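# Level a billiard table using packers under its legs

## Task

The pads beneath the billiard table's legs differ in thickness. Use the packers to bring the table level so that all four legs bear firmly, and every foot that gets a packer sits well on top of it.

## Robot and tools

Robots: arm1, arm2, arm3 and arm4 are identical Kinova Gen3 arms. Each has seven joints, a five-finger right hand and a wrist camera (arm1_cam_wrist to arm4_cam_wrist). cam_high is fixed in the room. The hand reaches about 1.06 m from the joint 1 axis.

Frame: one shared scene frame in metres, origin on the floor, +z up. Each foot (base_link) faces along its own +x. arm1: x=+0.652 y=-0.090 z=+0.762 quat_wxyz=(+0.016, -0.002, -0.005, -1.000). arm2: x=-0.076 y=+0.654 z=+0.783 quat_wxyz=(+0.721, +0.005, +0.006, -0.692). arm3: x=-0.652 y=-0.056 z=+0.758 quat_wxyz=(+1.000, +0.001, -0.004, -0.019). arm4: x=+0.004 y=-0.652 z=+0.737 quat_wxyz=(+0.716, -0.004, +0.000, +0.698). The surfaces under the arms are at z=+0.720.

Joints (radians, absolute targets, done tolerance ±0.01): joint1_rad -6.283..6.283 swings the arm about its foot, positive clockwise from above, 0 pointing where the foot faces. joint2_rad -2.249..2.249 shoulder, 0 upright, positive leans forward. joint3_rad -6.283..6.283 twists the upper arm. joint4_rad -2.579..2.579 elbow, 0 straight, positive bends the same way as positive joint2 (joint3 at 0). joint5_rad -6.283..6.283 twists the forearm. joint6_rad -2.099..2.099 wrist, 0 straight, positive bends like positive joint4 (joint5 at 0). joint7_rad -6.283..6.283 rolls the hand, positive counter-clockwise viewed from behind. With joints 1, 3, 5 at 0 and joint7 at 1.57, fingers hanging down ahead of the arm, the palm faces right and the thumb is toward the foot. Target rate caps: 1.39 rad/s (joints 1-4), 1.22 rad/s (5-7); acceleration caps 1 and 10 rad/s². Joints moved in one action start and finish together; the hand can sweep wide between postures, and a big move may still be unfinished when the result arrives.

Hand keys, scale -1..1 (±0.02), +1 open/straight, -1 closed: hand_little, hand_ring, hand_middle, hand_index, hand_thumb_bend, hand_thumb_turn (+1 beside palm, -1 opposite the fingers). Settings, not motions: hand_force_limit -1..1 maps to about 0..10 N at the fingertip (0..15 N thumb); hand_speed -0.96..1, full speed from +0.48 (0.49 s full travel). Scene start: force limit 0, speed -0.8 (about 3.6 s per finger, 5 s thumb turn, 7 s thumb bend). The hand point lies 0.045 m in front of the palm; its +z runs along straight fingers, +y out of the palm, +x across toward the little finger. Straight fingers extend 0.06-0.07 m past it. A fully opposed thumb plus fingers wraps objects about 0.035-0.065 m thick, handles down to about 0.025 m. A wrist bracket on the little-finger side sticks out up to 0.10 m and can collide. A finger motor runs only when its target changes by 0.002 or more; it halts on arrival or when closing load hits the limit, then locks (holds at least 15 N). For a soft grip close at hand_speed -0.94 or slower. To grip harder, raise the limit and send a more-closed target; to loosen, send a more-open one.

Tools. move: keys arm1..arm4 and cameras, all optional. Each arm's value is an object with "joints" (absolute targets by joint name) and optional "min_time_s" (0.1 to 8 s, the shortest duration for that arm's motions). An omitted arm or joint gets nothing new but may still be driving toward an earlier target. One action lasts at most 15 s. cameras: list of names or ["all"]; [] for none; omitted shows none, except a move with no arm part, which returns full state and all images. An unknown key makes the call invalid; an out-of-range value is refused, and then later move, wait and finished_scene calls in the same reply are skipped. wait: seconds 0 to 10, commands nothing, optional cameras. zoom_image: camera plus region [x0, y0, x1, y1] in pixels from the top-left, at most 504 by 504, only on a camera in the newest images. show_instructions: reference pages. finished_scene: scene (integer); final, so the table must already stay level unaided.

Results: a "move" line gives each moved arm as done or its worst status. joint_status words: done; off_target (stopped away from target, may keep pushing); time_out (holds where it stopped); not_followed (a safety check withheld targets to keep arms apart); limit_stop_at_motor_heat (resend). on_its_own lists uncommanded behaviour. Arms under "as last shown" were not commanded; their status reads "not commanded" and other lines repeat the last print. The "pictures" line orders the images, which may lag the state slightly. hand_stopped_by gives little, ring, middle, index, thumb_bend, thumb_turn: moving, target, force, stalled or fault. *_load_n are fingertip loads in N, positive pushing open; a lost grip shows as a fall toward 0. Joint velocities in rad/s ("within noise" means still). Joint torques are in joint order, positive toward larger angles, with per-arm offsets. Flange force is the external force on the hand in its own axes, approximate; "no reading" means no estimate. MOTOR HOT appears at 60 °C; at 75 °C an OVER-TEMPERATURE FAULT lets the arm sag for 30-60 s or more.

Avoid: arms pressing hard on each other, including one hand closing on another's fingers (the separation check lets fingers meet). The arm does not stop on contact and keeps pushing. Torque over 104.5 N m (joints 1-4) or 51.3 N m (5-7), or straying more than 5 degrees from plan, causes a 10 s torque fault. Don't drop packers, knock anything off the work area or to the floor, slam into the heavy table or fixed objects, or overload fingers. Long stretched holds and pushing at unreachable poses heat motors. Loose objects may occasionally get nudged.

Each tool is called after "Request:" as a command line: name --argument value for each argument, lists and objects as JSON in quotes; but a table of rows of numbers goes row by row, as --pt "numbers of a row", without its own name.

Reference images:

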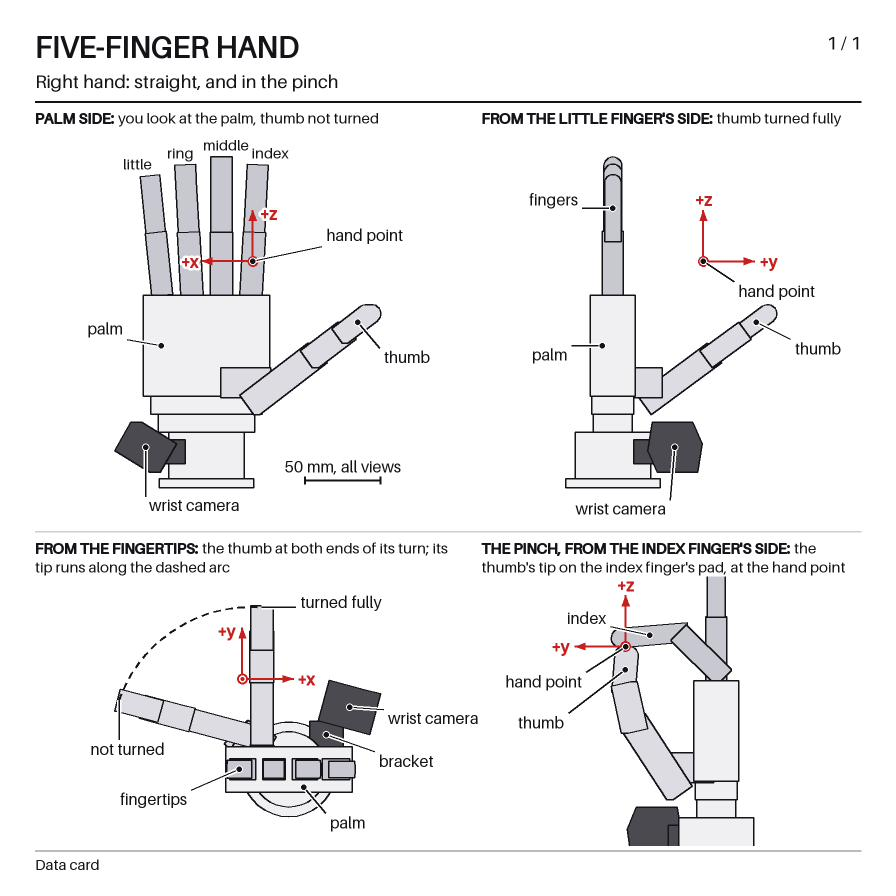

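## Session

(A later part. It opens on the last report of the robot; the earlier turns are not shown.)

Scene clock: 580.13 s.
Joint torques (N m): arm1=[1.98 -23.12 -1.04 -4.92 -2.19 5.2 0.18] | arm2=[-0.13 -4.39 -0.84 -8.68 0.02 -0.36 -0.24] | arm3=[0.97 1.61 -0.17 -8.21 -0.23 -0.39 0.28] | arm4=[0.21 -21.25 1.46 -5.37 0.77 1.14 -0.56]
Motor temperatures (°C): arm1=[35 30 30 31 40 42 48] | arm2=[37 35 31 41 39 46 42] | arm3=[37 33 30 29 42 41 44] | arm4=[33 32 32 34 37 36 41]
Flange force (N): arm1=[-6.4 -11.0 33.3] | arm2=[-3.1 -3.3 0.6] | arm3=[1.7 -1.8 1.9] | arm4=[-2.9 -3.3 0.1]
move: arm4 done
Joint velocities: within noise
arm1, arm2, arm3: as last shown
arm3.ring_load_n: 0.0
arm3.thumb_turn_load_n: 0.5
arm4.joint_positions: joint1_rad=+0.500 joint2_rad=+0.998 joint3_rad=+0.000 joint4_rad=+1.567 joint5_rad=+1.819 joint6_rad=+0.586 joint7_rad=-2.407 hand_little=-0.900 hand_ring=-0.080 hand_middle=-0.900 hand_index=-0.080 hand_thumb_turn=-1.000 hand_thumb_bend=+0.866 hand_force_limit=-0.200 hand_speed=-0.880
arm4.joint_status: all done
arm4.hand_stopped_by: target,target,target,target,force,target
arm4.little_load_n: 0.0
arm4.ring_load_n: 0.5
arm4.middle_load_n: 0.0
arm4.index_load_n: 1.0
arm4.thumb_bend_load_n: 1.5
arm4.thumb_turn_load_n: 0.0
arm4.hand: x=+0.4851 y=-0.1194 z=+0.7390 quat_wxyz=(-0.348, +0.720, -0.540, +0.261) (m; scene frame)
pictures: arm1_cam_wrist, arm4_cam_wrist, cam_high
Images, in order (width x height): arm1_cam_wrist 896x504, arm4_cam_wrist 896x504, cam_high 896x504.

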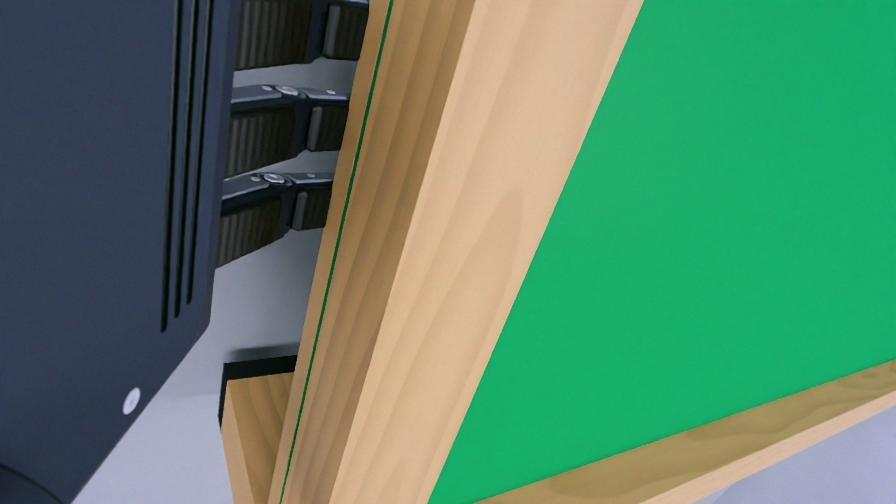

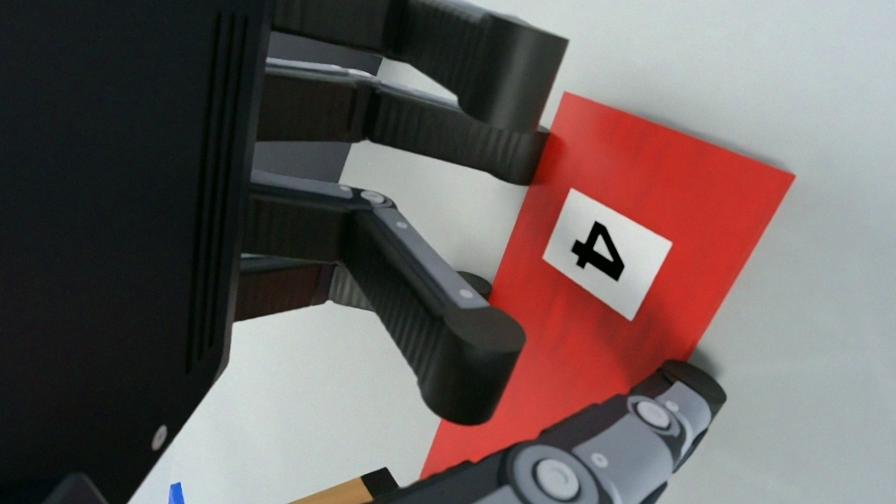

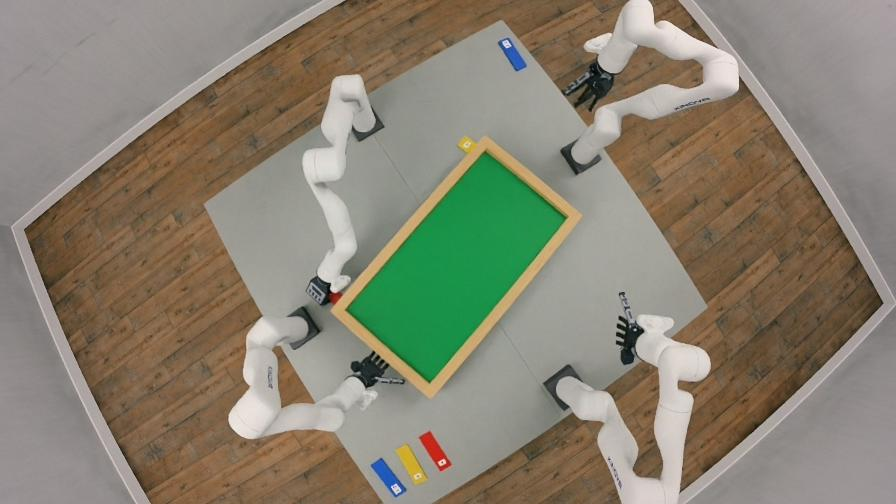

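Request:
move --arm4 '{"joints": {"hand_thumb_bend": 1.0, "hand_speed": -0.7}}'

Request:
move --arm1 '{"joints": {"joint1_rad": 1.3432, "joint2_rad": 0.5186, "joint4_rad": 2.2748, "joint5_rad": -1.0238, "joint6_rad": 0.6175, "joint7_rad": -0.6129}, "min_time_s": 2.5}'

Request:
move --arm1 '{"joints": {"joint1_rad": 1.3432, "joint2_rad": 0.5677, "joint4_rad": 2.285, "joint5_rad": -1.0989, "joint6_rad": 0.5884, "joint7_rad": -0.5216}, "min_time_s": 3}' --cameras '["arm1_cam_wrist", "arm4_cam_wrist"]'

Scene clock: 582.00 s.
Joint torques (N m): arm1=[2 -23.04 -1.06 -4.88 -2.33 5.18 0.12] | arm2=[-0.12 -4.36 -0.86 -8.74 0.06 -0.3 -0.2] | arm3=[1.02 1.61 -0.25 -8.22 -0.24 -0.36 0.29] | arm4=[0.27 -21.35 1.57 -5.31 0.77 1.15 -0.54]
Motor temperatures (°C): arm1=[35 30 30 31 40 42 48] | arm2=[37 35 31 41 39 46 42] | arm3=[37 33 30 29 42 41 44] | arm4=[33 32 32 34 37 36 41]
Flange force (N): arm1=[-6.6 -11.0 32.7] | arm2=[-2.9 -3.2 1.0] | arm3=[1.5 -2.0 2.0] | arm4=[-3.2 -3.2 0.3]
move: arm4 done
Joint velocities: within noise
arm1, arm2, arm3: as last shown
arm1.ring_load_n: 5.5
arm1.index_load_n: 5.5
arm3.thumb_turn_load_n: 0.0
arm4.joint_positions: joint1_rad=+0.500 joint2_rad=+0.998 joint3_rad=+0.000 joint4_rad=+1.567 joint5_rad=+1.819 joint6_rad=+0.586 joint7_rad=-2.407 hand_little=-0.900 hand_ring=-0.080 hand_middle=-0.900 hand_index=-0.080 hand_thumb_turn=-1.000 hand_thumb_bend=+1.000 hand_force_limit=-0.200 hand_speed=-0.700
arm4.joint_status: all done
arm4.hand_stopped_by: target,target,target,target,target,target
arm4.little_load_n: 0.0
arm4.ring_load_n: 0.0
arm4.middle_load_n: 0.0
arm4.index_load_n: 0.0
arm4.thumb_bend_load_n: 0.0
arm4.thumb_turn_load_n: 0.0
arm4.hand: x=+0.4850 y=-0.1194 z=+0.7390 quat_wxyz=(-0.348, +0.720, -0.540, +0.261) (m; scene frame)
pictures: none

Scene clock: 584.80 s.
Joint torques (N m): arm1=[-1.85 -22.78 -5.77 -4.13 -3.16 7.84 0.12] | arm2=[-0.15 -4.39 -0.76 -8.72 0.03 -0.31 -0.26] | arm3=[0.93 1.53 -0.19 -8.27 -0.26 -0.34 0.3] | arm4=[0.25 -21.38 1.56 -5.36 0.74 1.18 -0.57]
Motor temperatures (°C): arm1=[35 30 30 31 40 42 48] | arm2=[37 35 31 41 39 46 42] | arm3=[37 33 30 29 42 41 44] | arm4=[33 32 32 34 37 36 41]
Flange force (N): arm1=[-5.9 -21.0 25.1] | arm2=[-3.0 -3.2 0.9] | arm3=[1.6 -1.7 2.2] | arm4=[-3.0 -3.2 0.4]
move: arm1 done
Joint velocities: within noise
arm1.joint_positions: joint1_rad=+1.343 joint2_rad=+0.519 joint3_rad=+0.000 joint4_rad=+2.275 joint5_rad=-1.024 joint6_rad=+0.618 joint7_rad=-0.613 hand_little=+0.500 hand_ring=+0.501 hand_middle=+0.501 hand_index=+0.501 hand_thumb_turn=+1.000 hand_thumb_bend=+1.000 hand_force_limit=+0.000 hand_speed=-0.800
arm1.joint_status: all done
arm1.hand_stopped_by: target,target,target,target,target,target
arm1.little_load_n: 4.0
arm1.ring_load_n: 6.0
arm1.middle_load_n: 5.5
arm1.index_load_n: 5.5
arm1.thumb_bend_load_n: 0.0
arm1.thumb_turn_load_n: 0.0
arm1.hand: x=+0.3830 y=+0.1940 z=+0.8653 quat_wxyz=(-0.207, -0.773, +0.579, +0.155) (m; scene frame)
arm2, arm3, arm4: as last shown
arm4.hand: x=+0.4851 y=-0.1194 z=+0.7390 quat_wxyz=(-0.348, +0.720, -0.540, +0.261) (m; scene frame)
pictures: none

Scene clock: 588.10 s.
Joint torques (N m): arm1=[-0.07 -12.76 -0.52 -0.49 -0.41 1.58 0.1] | arm2=[-0.15 -4.34 -0.84 -8.68 0.06 -0.3 -0.23] | arm3=[0.87 1.52 -0.17 -8.23 -0.25 -0.44 0.32] | arm4=[0.4 -21.83 1.79 -5.61 0.81 1.36 -0.57]
Motor temperatures (°C): arm1=[35 30 30 31 40 42 48] | arm2=[37 35 31 41 39 46 42] | arm3=[37 33 30 29 42 41 44] | arm4=[33 33 32 34 37 36 41]
Flange force (N): arm1=[-5.1 0.1 0.2] | arm2=[-3.0 -3.3 0.8] | arm3=[1.8 -1.6 1.7] | arm4=[-3.2 -2.6 0.6]
move: arm1 done
Joint velocities: within noise
arm1.joint_positions: joint1_rad=+1.343 joint2_rad=+0.568 joint3_rad=+0.000 joint4_rad=+2.285 joint5_rad=-1.099 joint6_rad=+0.588 joint7_rad=-0.522 hand_little=+0.500 hand_ring=+0.500 hand_middle=+0.500 hand_index=+0.500 hand_thumb_turn=+1.000 hand_thumb_bend=+1.000 hand_force_limit=+0.000 hand_speed=-0.800
arm1.joint_status: all done
arm1.hand_stopped_by: target,target,target,target,target,target
arm1.little_load_n: 0.0
arm1.ring_load_n: 0.0
arm1.middle_load_n: 0.0
arm1.index_load_n: 0.0
arm1.thumb_bend_load_n: 0.0
arm1.thumb_turn_load_n: 0.0
arm1.hand: x=+0.3830 y=+0.1939 z=+0.8488 quat_wxyz=(-0.207, -0.773, +0.579, +0.155) (m; scene frame)
arm2, arm3, arm4: as last shown
arm2.ring_load_n: 0.5
arm4.thumb_turn_load_n: 0.5
pictures: arm1_cam_wrist, arm4_cam_wrist
Images, in order (width x height): arm1_cam_wrist 896x504, arm4_cam_wrist 896x504.

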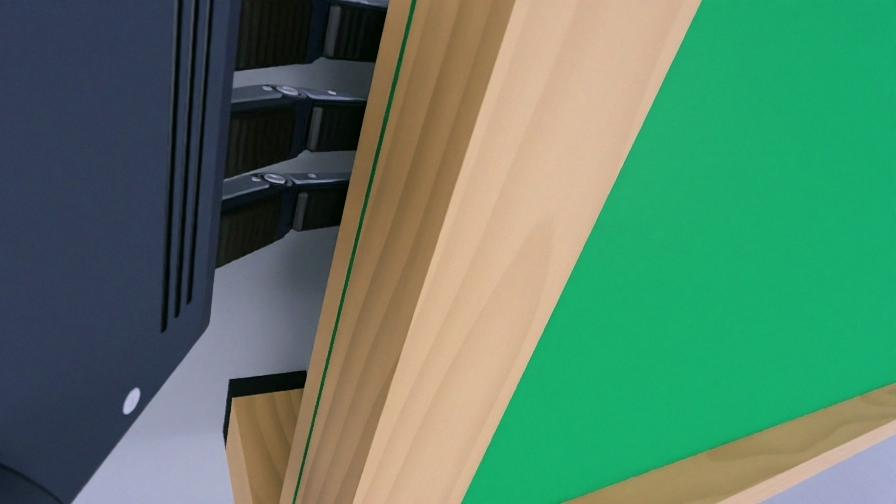

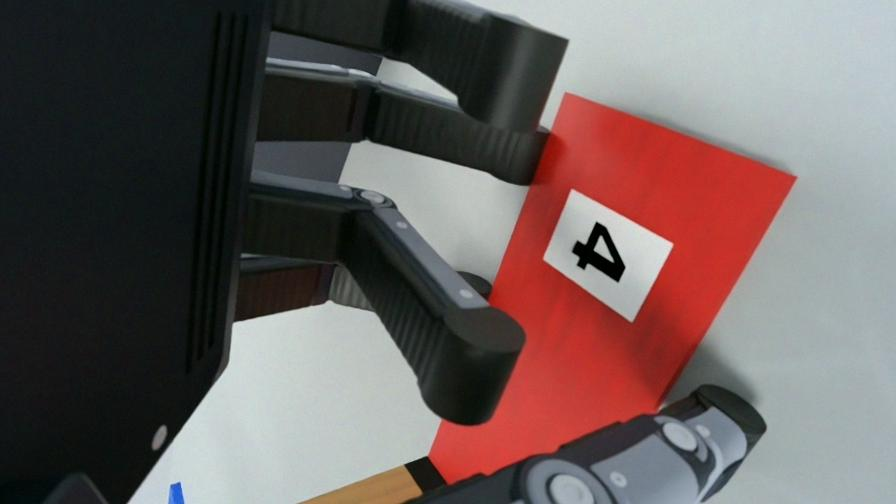

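Request:
move --arm4 '{"joints": {"joint1_rad": 0.5001, "joint2_rad": 0.9781, "joint4_rad": 1.5676, "joint5_rad": 1.7951, "joint6_rad": 0.5827, "joint7_rad": -2.3777}, "min_time_s": 1}'

Request:
move --arm4 '{"joints": {"joint1_rad": 0.5001, "joint2_rad": 0.8809, "joint4_rad": 1.5694, "joint5_rad": 1.6445, "joint6_rad": 0.5659, "joint7_rad": -2.1989}, "min_time_s": 1.5}'

Request:
move --arm4 '{"joints": {"joint1_rad": 0.4428, "joint2_rad": 0.7813, "joint4_rad": 1.8397, "joint5_rad": 1.8377, "joint6_rad": 0.628, "joint7_rad": -2.4891}, "min_time_s": 2}' --cameras '["arm4_cam_wrist"]'

Scene clock: 591.23 s.
Joint torques (N m): arm1=[0.01 -12.73 -0.6 -0.49 -0.41 1.56 0.06] | arm2=[-0.08 -4.32 -0.86 -8.68 0.08 -0.36 -0.23] | arm3=[0.94 1.53 -0.16 -8.21 -0.26 -0.37 0.3] | arm4=[0.39 -21.83 1.79 -5.75 0.81 1.3 -0.53]
Motor temperatures (°C): arm1=[35 30 30 31 40 42 48] | arm2=[37 34 31 41 39 46 42] | arm3=[37 33 30 29 42 41 44] | arm4=[33 33 32 34 37 36 41]
Flange force (N): arm1=[-5.2 0.2 0.0] | arm2=[-2.9 -3.3 0.6] | arm3=[1.7 -1.6 1.9] | arm4=[-3.0 -2.4 0.6]
move: arm4 done
Joint velocities: within noise
arm1: as last shown
arm1.thumb_bend_load_n: 0.5
arm2.joint_positions: joint1_rad=+0.750 joint2_rad=-0.300 joint3_rad=+0.000 joint4_rad=+1.700 joint5_rad=+0.000 joint6_rad=+1.600 joint7_rad=-1.570 hand_little=+0.990 hand_ring=+0.990 hand_middle=+0.990 hand_index=+0.990 hand_thumb_turn=+1.000 hand_thumb_bend=+1.000 hand_force_limit=+0.000 hand_speed=-0.800
arm2.joint_status: not commanded
arm2.hand_stopped_by: target,target,target,target,target,target
arm2.little_load_n: 0.0
arm2.ring_load_n: 0.0
arm2.middle_load_n: 0.0
arm2.index_load_n: 0.0
arm2.thumb_bend_load_n: 0.0
arm2.thumb_turn_load_n: 0.0
arm2.hand: x=-0.2184 y=+0.4265 z=+1.2052 quat_wxyz=(-0.022, -0.906, -0.417, +0.062) (m; scene frame)
arm3.joint_positions: joint1_rad=+0.700 joint2_rad=-0.450 joint3_rad=+0.000 joint4_rad=+1.630 joint5_rad=-0.060 joint6_rad=+1.930 joint7_rad=-2.500 hand_little=+0.900 hand_ring=+0.100 hand_middle=+0.900 hand_index=+0.100 hand_thumb_turn=-1.000 hand_thumb_bend=+1.000 hand_force_limit=+0.200 hand_speed=-0.600
arm3.joint_status: not commanded
arm3.hand_stopped_by: target,target,target,target,target,target
arm3.little_load_n: 0.0
arm3.ring_load_n: 0.0
arm3.middle_load_n: 0.0
arm3.index_load_n: 0.0
arm3.thumb_bend_load_n: 0.0
arm3.thumb_turn_load_n: 0.0
arm3.hand: x=-0.5155 y=-0.1762 z=+1.2236 quat_wxyz=(-0.015, -0.733, -0.680, -0.033) (m; scene frame)
arm4.joint_positions: joint1_rad=+0.500 joint2_rad=+0.978 joint3_rad=+0.000 joint4_rad=+1.568 joint5_rad=+1.795 joint6_rad=+0.583 joint7_rad=-2.378 hand_little=-0.900 hand_ring=-0.080 hand_middle=-0.900 hand_index=-0.080 hand_thumb_turn=-1.000 hand_thumb_bend=+1.000 hand_force_limit=-0.200 hand_speed=-0.700
arm4.joint_status: all done
arm4.hand_stopped_by: target,target,target,target,target,target
arm4.little_load_n: 0.0
arm4.ring_load_n: 0.0
arm4.middle_load_n: 0.0
arm4.index_load_n: 0.0
arm4.thumb_bend_load_n: 0.0
arm4.thumb_turn_load_n: 0.0
arm4.hand: x=+0.4856 y=-0.1184 z=+0.7497 quat_wxyz=(-0.350, +0.719, -0.540, +0.261) (m; scene frame)
pictures: none

Scene clock: 593.07 s.
Joint torques (N m): arm1=[0.04 -12.64 -0.48 -0.51 -0.44 1.61 0.13] | arm2=[-0.15 -4.37 -0.88 -8.7 0.08 -0.37 -0.19] | arm3=[1.02 1.45 -0.25 -8.23 -0.25 -0.35 0.29] | arm4=[0.4 -21.32 1.74 -6.41 0.92 1.05 -0.53]
Motor temperatures (°C): arm1=[35 30 30 31 40 42 48] | arm2=[37 34 31 41 39 46 42] | arm3=[37 33 30 29 42 41 44] | arm4=[33 33 32 34 37 36 41]
Flange force (N): arm1=[-5.1 0.6 -0.1] | arm2=[-3.0 -3.3 0.7] | arm3=[1.3 -1.7 1.9] | arm4=[-2.9 -3.0 0.3]
move: arm4 done
Joint velocities: within noise
arm1, arm2, arm3: as last shown
arm1.thumb_bend_load_n: 0.0
arm4.joint_positions: joint1_rad=+0.500 joint2_rad=+0.881 joint3_rad=+0.000 joint4_rad=+1.569 joint5_rad=+1.644 joint6_rad=+0.566 joint7_rad=-2.199 hand_little=-0.900 hand_ring=-0.080 hand_middle=-0.900 hand_index=-0.080 hand_thumb_turn=-1.000 hand_thumb_bend=+1.000 hand_force_limit=-0.200 hand_speed=-0.700
arm4.joint_status: all done
arm4.hand_stopped_by: target,target,target,target,target,target
arm4.little_load_n: 0.0
arm4.ring_load_n: 0.0
arm4.middle_load_n: 0.0
arm4.index_load_n: 0.0
arm4.thumb_bend_load_n: 0.0
arm4.thumb_turn_load_n: 0.0
arm4.hand: x=+0.4842 y=-0.1188 z=+0.7997 quat_wxyz=(-0.348, +0.720, -0.540, +0.260) (m; scene frame)
pictures: none

Scene clock: 595.40 s.
Joint torques (N m): arm1=[0.06 -12.76 -0.45 -0.51 -0.44 1.58 0.1] | arm2=[-0.12 -4.33 -0.89 -8.79 0.05 -0.33 -0.19] | arm3=[0.95 1.5 -0.21 -8.28 -0.27 -0.35 0.28] | arm4=[0.31 -18.96 1.56 -5.16 0.81 1.42 -0.56]
Motor temperatures (°C): arm1=[35 30 30 31 40 42 48] | arm2=[37 34 31 41 39 46 42] | arm3=[37 33 30 29 42 41 44] | arm4=[33 33 32 34 37 36 41]
Flange force (N): arm1=[-5.2 0.4 0.2] | arm2=[-2.7 -3.2 1.1] | arm3=[1.4 -1.7 2.1] | arm4=[-2.9 -2.3 0.0]
move: arm4 done
Joint velocities: within noise
arm1, arm2, arm3: as last shown
arm2.thumb_bend_load_n: -0.5
arm4.joint_positions: joint1_rad=+0.443 joint2_rad=+0.781 joint3_rad=+0.000 joint4_rad=+1.840 joint5_rad=+1.838 joint6_rad=+0.628 joint7_rad=-2.489 hand_little=-0.900 hand_ring=-0.080 hand_middle=-0.900 hand_index=-0.080 hand_thumb_turn=-1.000 hand_thumb_bend=+1.000 hand_force_limit=-0.200 hand_speed=-0.700
arm4.joint_status: all done
arm4.hand_stopped_by: target,target,target,target,target,target
arm4.little_load_n: 0.0
arm4.ring_load_n: 0.0
arm4.middle_load_n: 0.5
arm4.index_load_n: 0.0
arm4.thumb_bend_load_n: 0.0
arm4.thumb_turn_load_n: 0.0
arm4.hand: x=+0.4259 y=-0.1678 z=+0.8000 quat_wxyz=(-0.348, +0.720, -0.540, +0.261) (m; scene frame)
pictures: arm4_cam_wrist
Images, in order (width x height): arm4_cam_wrist 896x504.

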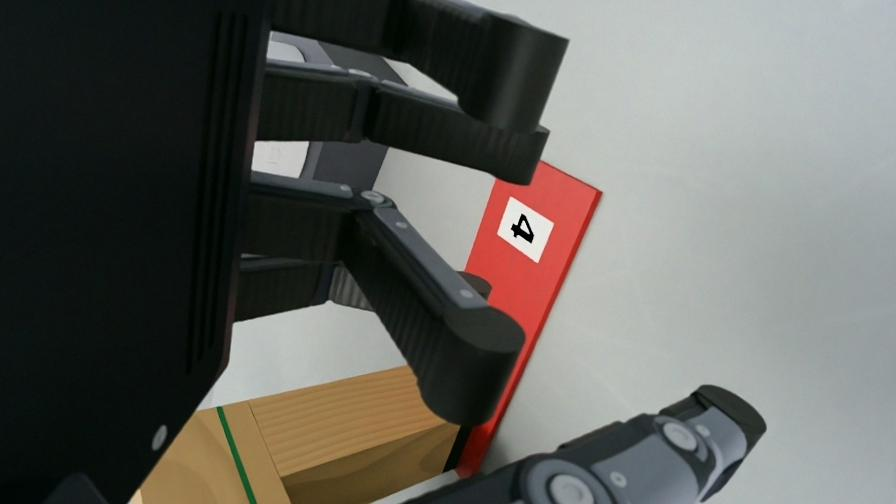

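Request:
zoom_image --camera "arm4_cam_wrist" --region '[380, 360, 540, 504]'

Scaled by 3.150.

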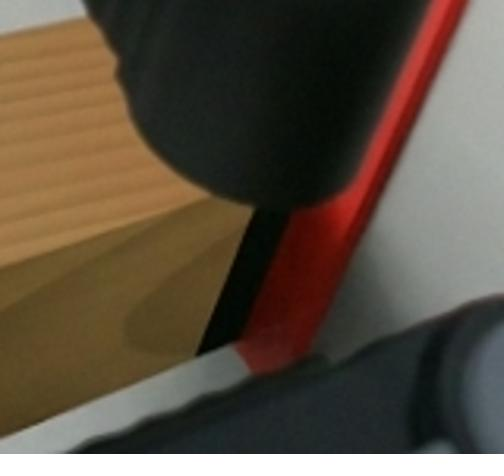

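Request:
move --arm1 '{"joints": {"joint1_rad": 1.1972, "joint2_rad": 0.4304, "joint4_rad": 2.2546, "joint5_rad": -0.5672, "joint6_rad": 0.4832, "joint7_rad": -1.1824}, "min_time_s": 2.5}'

Request:
move --arm1 '{"joints": {"joint1_rad": 1.2925, "joint2_rad": 0.4301, "joint4_rad": 2.254, "joint5_rad": -0.5471, "joint6_rad": 0.5063, "joint7_rad": -1.1081}, "min_time_s": 1.5}' --cameras '["arm1_cam_wrist", "cam_high", "arm2_cam_wrist"]'

Request:
zoom_image --camera "arm1_cam_wrist" --region '[340, 350, 500, 504]'

Scene clock: 600.17 s.
Joint torques (N m): arm1=[0.05 -11.81 -0.14 -1.91 -0.37 0.7 0.15] | arm2=[-0.1 -4.39 -0.85 -8.72 0.06 -0.3 -0.19] | arm3=[0.94 1.6 -0.15 -8.23 -0.29 -0.42 0.26] | arm4=[0.39 -18.96 1.59 -5.13 0.77 1.41 -0.55]
Motor temperatures (°C): arm1=[35 30 30 31 40 42 48] | arm2=[37 34 31 41 39 46 42] | arm3=[37 33 30 29 42 41 44] | arm4=[33 33 32 34 37 36 41]
Flange force (N): arm1=[-4.7 1.4 0.0] | arm2=[-3.0 -3.1 0.9] | arm3=[1.7 -1.9 1.8] | arm4=[-3.0 -2.2 0.0]
move: arm1 done
Joint velocities: within noise
arm1.joint_positions: joint1_rad=+1.197 joint2_rad=+0.430 joint3_rad=+0.000 joint4_rad=+2.255 joint5_rad=-0.567 joint6_rad=+0.483 joint7_rad=-1.182 hand_little=+0.500 hand_ring=+0.500 hand_middle=+0.500 hand_index=+0.500 hand_thumb_turn=+1.000 hand_thumb_bend=+1.000 hand_force_limit=+0.000 hand_speed=-0.800
arm1.joint_status: all done
arm1.hand_stopped_by: target,target,target,target,target,target
arm1.little_load_n: 0.0
arm1.ring_load_n: 0.0
arm1.middle_load_n: 0.0
arm1.index_load_n: 0.5
arm1.thumb_bend_load_n: 0.0
arm1.thumb_turn_load_n: 0.0
arm1.hand: x=+0.4080 y=+0.2015 z=+0.8492 quat_wxyz=(-0.105, -0.793, +0.595, +0.078) (m; scene frame)
arm2, arm3, arm4: as last shown
arm2.thumb_bend_load_n: 0.0
arm3.thumb_bend_load_n: -0.5
arm4.middle_load_n: 0.0
pictures: none

Scene clock: 601.97 s.
Joint torques (N m): arm1=[-0.05 -11.69 -0.25 -1.77 -0.32 0.73 0.09] | arm2=[-0.13 -4.38 -0.85 -8.78 0.02 -0.29 -0.25] | arm3=[0.9 1.59 -0.23 -8.35 -0.3 -0.4 0.33] | arm4=[0.31 -18.95 1.62 -5.15 0.78 1.44 -0.55]
Motor temperatures (°C): arm1=[35 30 30 31 40 42 48] | arm2=[37 34 31 41 39 46 42] | arm3=[37 33 30 29 42 41 44] | arm4=[33 33 32 34 37 36 41]
Flange force (N): arm1=[-4.9 0.4 -0.3] | arm2=[-2.9 -3.4 1.2] | arm3=[1.7 -2.0 2.3] | arm4=[-2.8 -2.2 0.1]
move: arm1 done
Joint velocities: within noise
arm1.joint_positions: joint1_rad=+1.292 joint2_rad=+0.430 joint3_rad=+0.000 joint4_rad=+2.254 joint5_rad=-0.547 joint6_rad=+0.506 joint7_rad=-1.108 hand_little=+0.500 hand_ring=+0.500 hand_middle=+0.500 hand_index=+0.500 hand_thumb_turn=+1.000 hand_thumb_bend=+1.000 hand_force_limit=+0.000 hand_speed=-0.800
arm1.joint_status: all done
arm1.hand_stopped_by: target,target,target,target,target,target
arm1.little_load_n: 0.5
arm1.ring_load_n: 0.0
arm1.middle_load_n: 0.0
arm1.index_load_n: 0.0
arm1.thumb_bend_load_n: 0.0
arm1.thumb_turn_load_n: 0.0
arm1.hand: x=+0.4368 y=+0.2099 z=+0.8492 quat_wxyz=(-0.105, -0.793, +0.595, +0.078) (m; scene frame)
arm2, arm3, arm4: as last shown
arm3.thumb_bend_load_n: 0.0
pictures: arm1_cam_wrist, arm2_cam_wrist, cam_high
Images, in order (width x height): arm1_cam_wrist 896x504, arm2_cam_wrist 896x504, cam_high 896x504.

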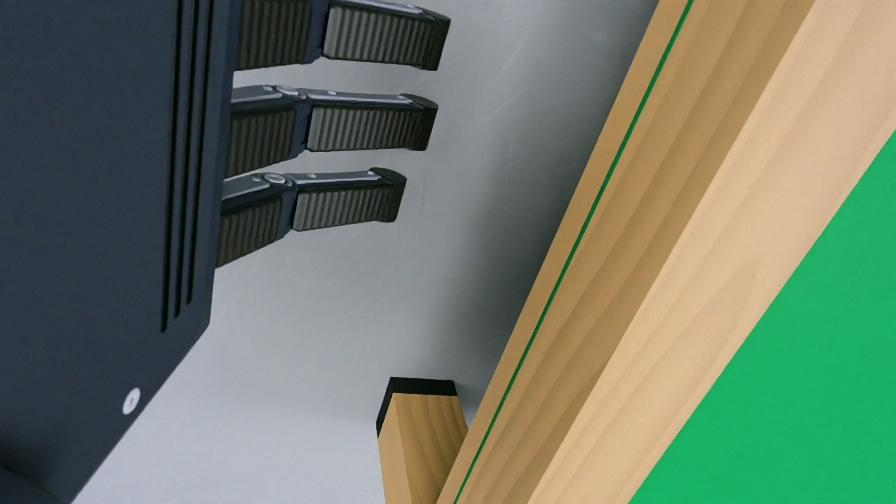

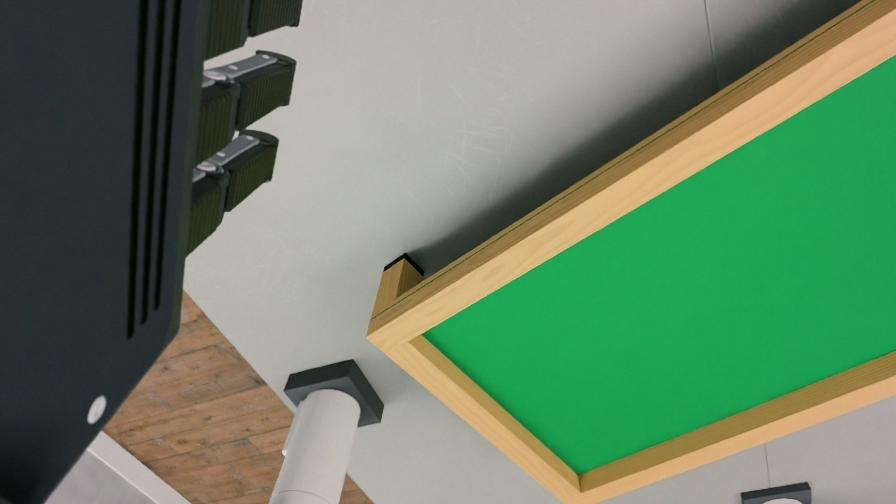

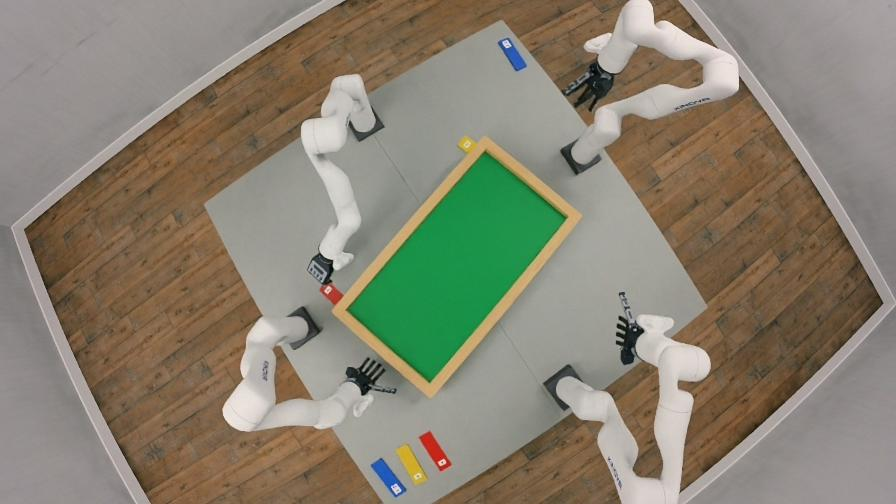

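Scaled by 3.150.

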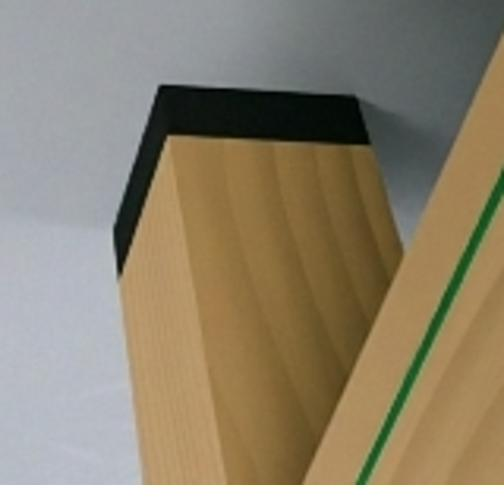

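Request:
move --arm1 '{"joints": {"joint1_rad": 1.2903, "joint2_rad": 0.1933, "joint4_rad": 2.1155, "joint5_rad": -0.3433, "joint6_rad": 0.8469, "joint7_rad": -1.3673}, "min_time_s": 2}' --arm4 '{"joints": {"joint2_rad": 0.45}, "min_time_s": 2}' --cameras '["arm3_cam_wrist", "cam_high"]'

Request:
zoom_image --camera "arm3_cam_wrist" --region '[480, 0, 680, 180]'

Scene clock: 605.57 s.
Joint torques (N m): arm1=[0.01 -9.95 -0.08 -4.24 -0.54 0.58 0.09] | arm2=[-0.13 -4.36 -0.88 -8.67 0.06 -0.35 -0.25] | arm3=[1.05 1.52 -0.18 -8.31 -0.27 -0.43 0.3] | arm4=[0.39 -16.48 1.1 -7.8 1.12 1.28 -0.55]
Motor temperatures (°C): arm1=[35 30 30 31 40 42 48] | arm2=[37 34 31 41 39 46 42] | arm3=[37 33 30 29 42 41 44] | arm4=[33 33 32 34 37 36 41]
Flange force (N): arm1=[-4.8 1.0 -1.2] | arm2=[-3.0 -3.4 0.6] | arm3=[1.6 -1.8 2.1] | arm4=[-2.9 -1.7 -0.2]
move: arm1 done; arm4 done
Joint velocities: within noise
arm1.joint_positions: joint1_rad=+1.290 joint2_rad=+0.193 joint3_rad=+0.000 joint4_rad=+2.115 joint5_rad=-0.343 joint6_rad=+0.847 joint7_rad=-1.367 hand_little=+0.500 hand_ring=+0.500 hand_middle=+0.500 hand_index=+0.500 hand_thumb_turn=+1.000 hand_thumb_bend=+1.000 hand_force_limit=+0.000 hand_speed=-0.800
arm1.joint_status: all done
arm1.hand_stopped_by: target,target,target,target,target,target
arm1.little_load_n: 0.0
arm1.ring_load_n: 0.0
arm1.middle_load_n: 0.0
arm1.index_load_n: 0.5
arm1.thumb_bend_load_n: 0.0
arm1.thumb_turn_load_n: 0.0
arm1.hand: x=+0.4368 y=+0.2100 z=+0.9502 quat_wxyz=(-0.105, -0.793, +0.594, +0.078) (m; scene frame)
arm2, arm3: as last shown
arm2.little_load_n: 0.5
arm2.thumb_bend_load_n: -0.5
arm3.thumb_bend_load_n: -0.5
arm4.joint_positions: joint1_rad=+0.443 joint2_rad=+0.450 joint3_rad=+0.000 joint4_rad=+1.840 joint5_rad=+1.838 joint6_rad=+0.628 joint7_rad=-2.489 hand_little=-0.900 hand_ring=-0.080 hand_middle=-0.900 hand_index=-0.080 hand_thumb_turn=-1.000 hand_thumb_bend=+1.000 hand_force_limit=-0.200 hand_speed=-0.700
arm4.joint_status: all done
arm4.hand_stopped_by: target,target,target,target,target,target
arm4.little_load_n: 0.0
arm4.ring_load_n: 0.0
arm4.middle_load_n: 0.0
arm4.index_load_n: 0.0
arm4.thumb_bend_load_n: 0.0
arm4.thumb_turn_load_n: 0.0
arm4.hand: x=+0.4419 y=-0.1326 z=+1.0146 quat_wxyz=(-0.490, +0.640, -0.544, +0.231) (m; scene frame)
pictures: arm3_cam_wrist, cam_high
Images, in order (width x height): arm3_cam_wrist 896x504, cam_high 896x504.

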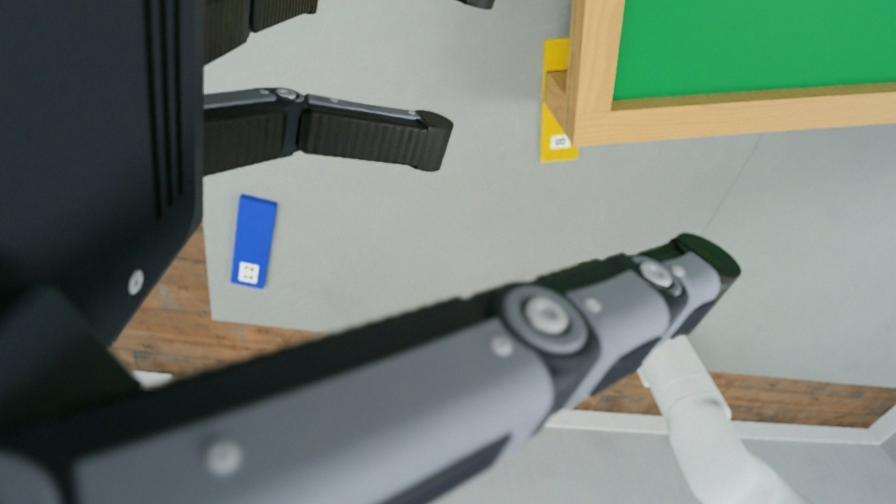

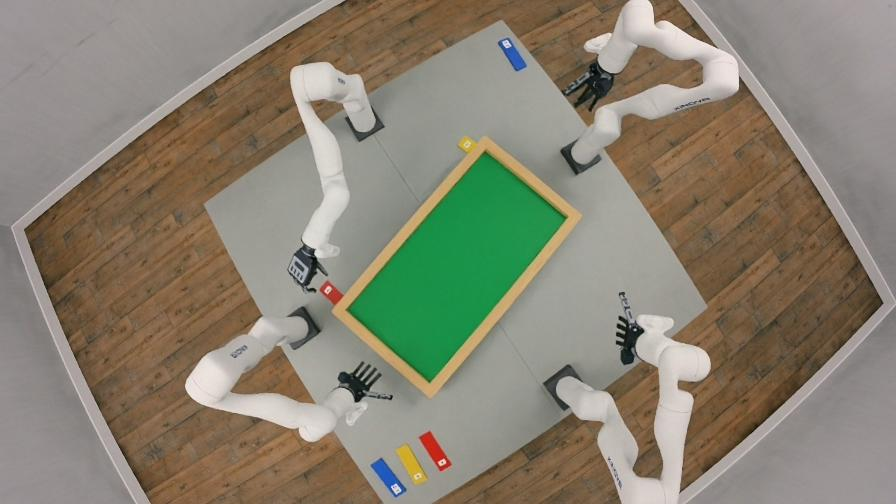

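Scaled by 2.520.

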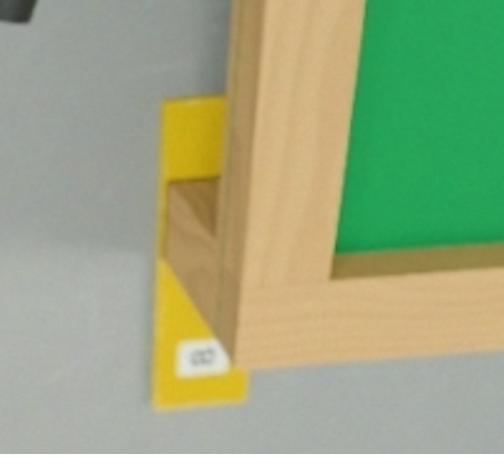

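Request:
finished_scene --scene 1

The scene is finished: the task was done.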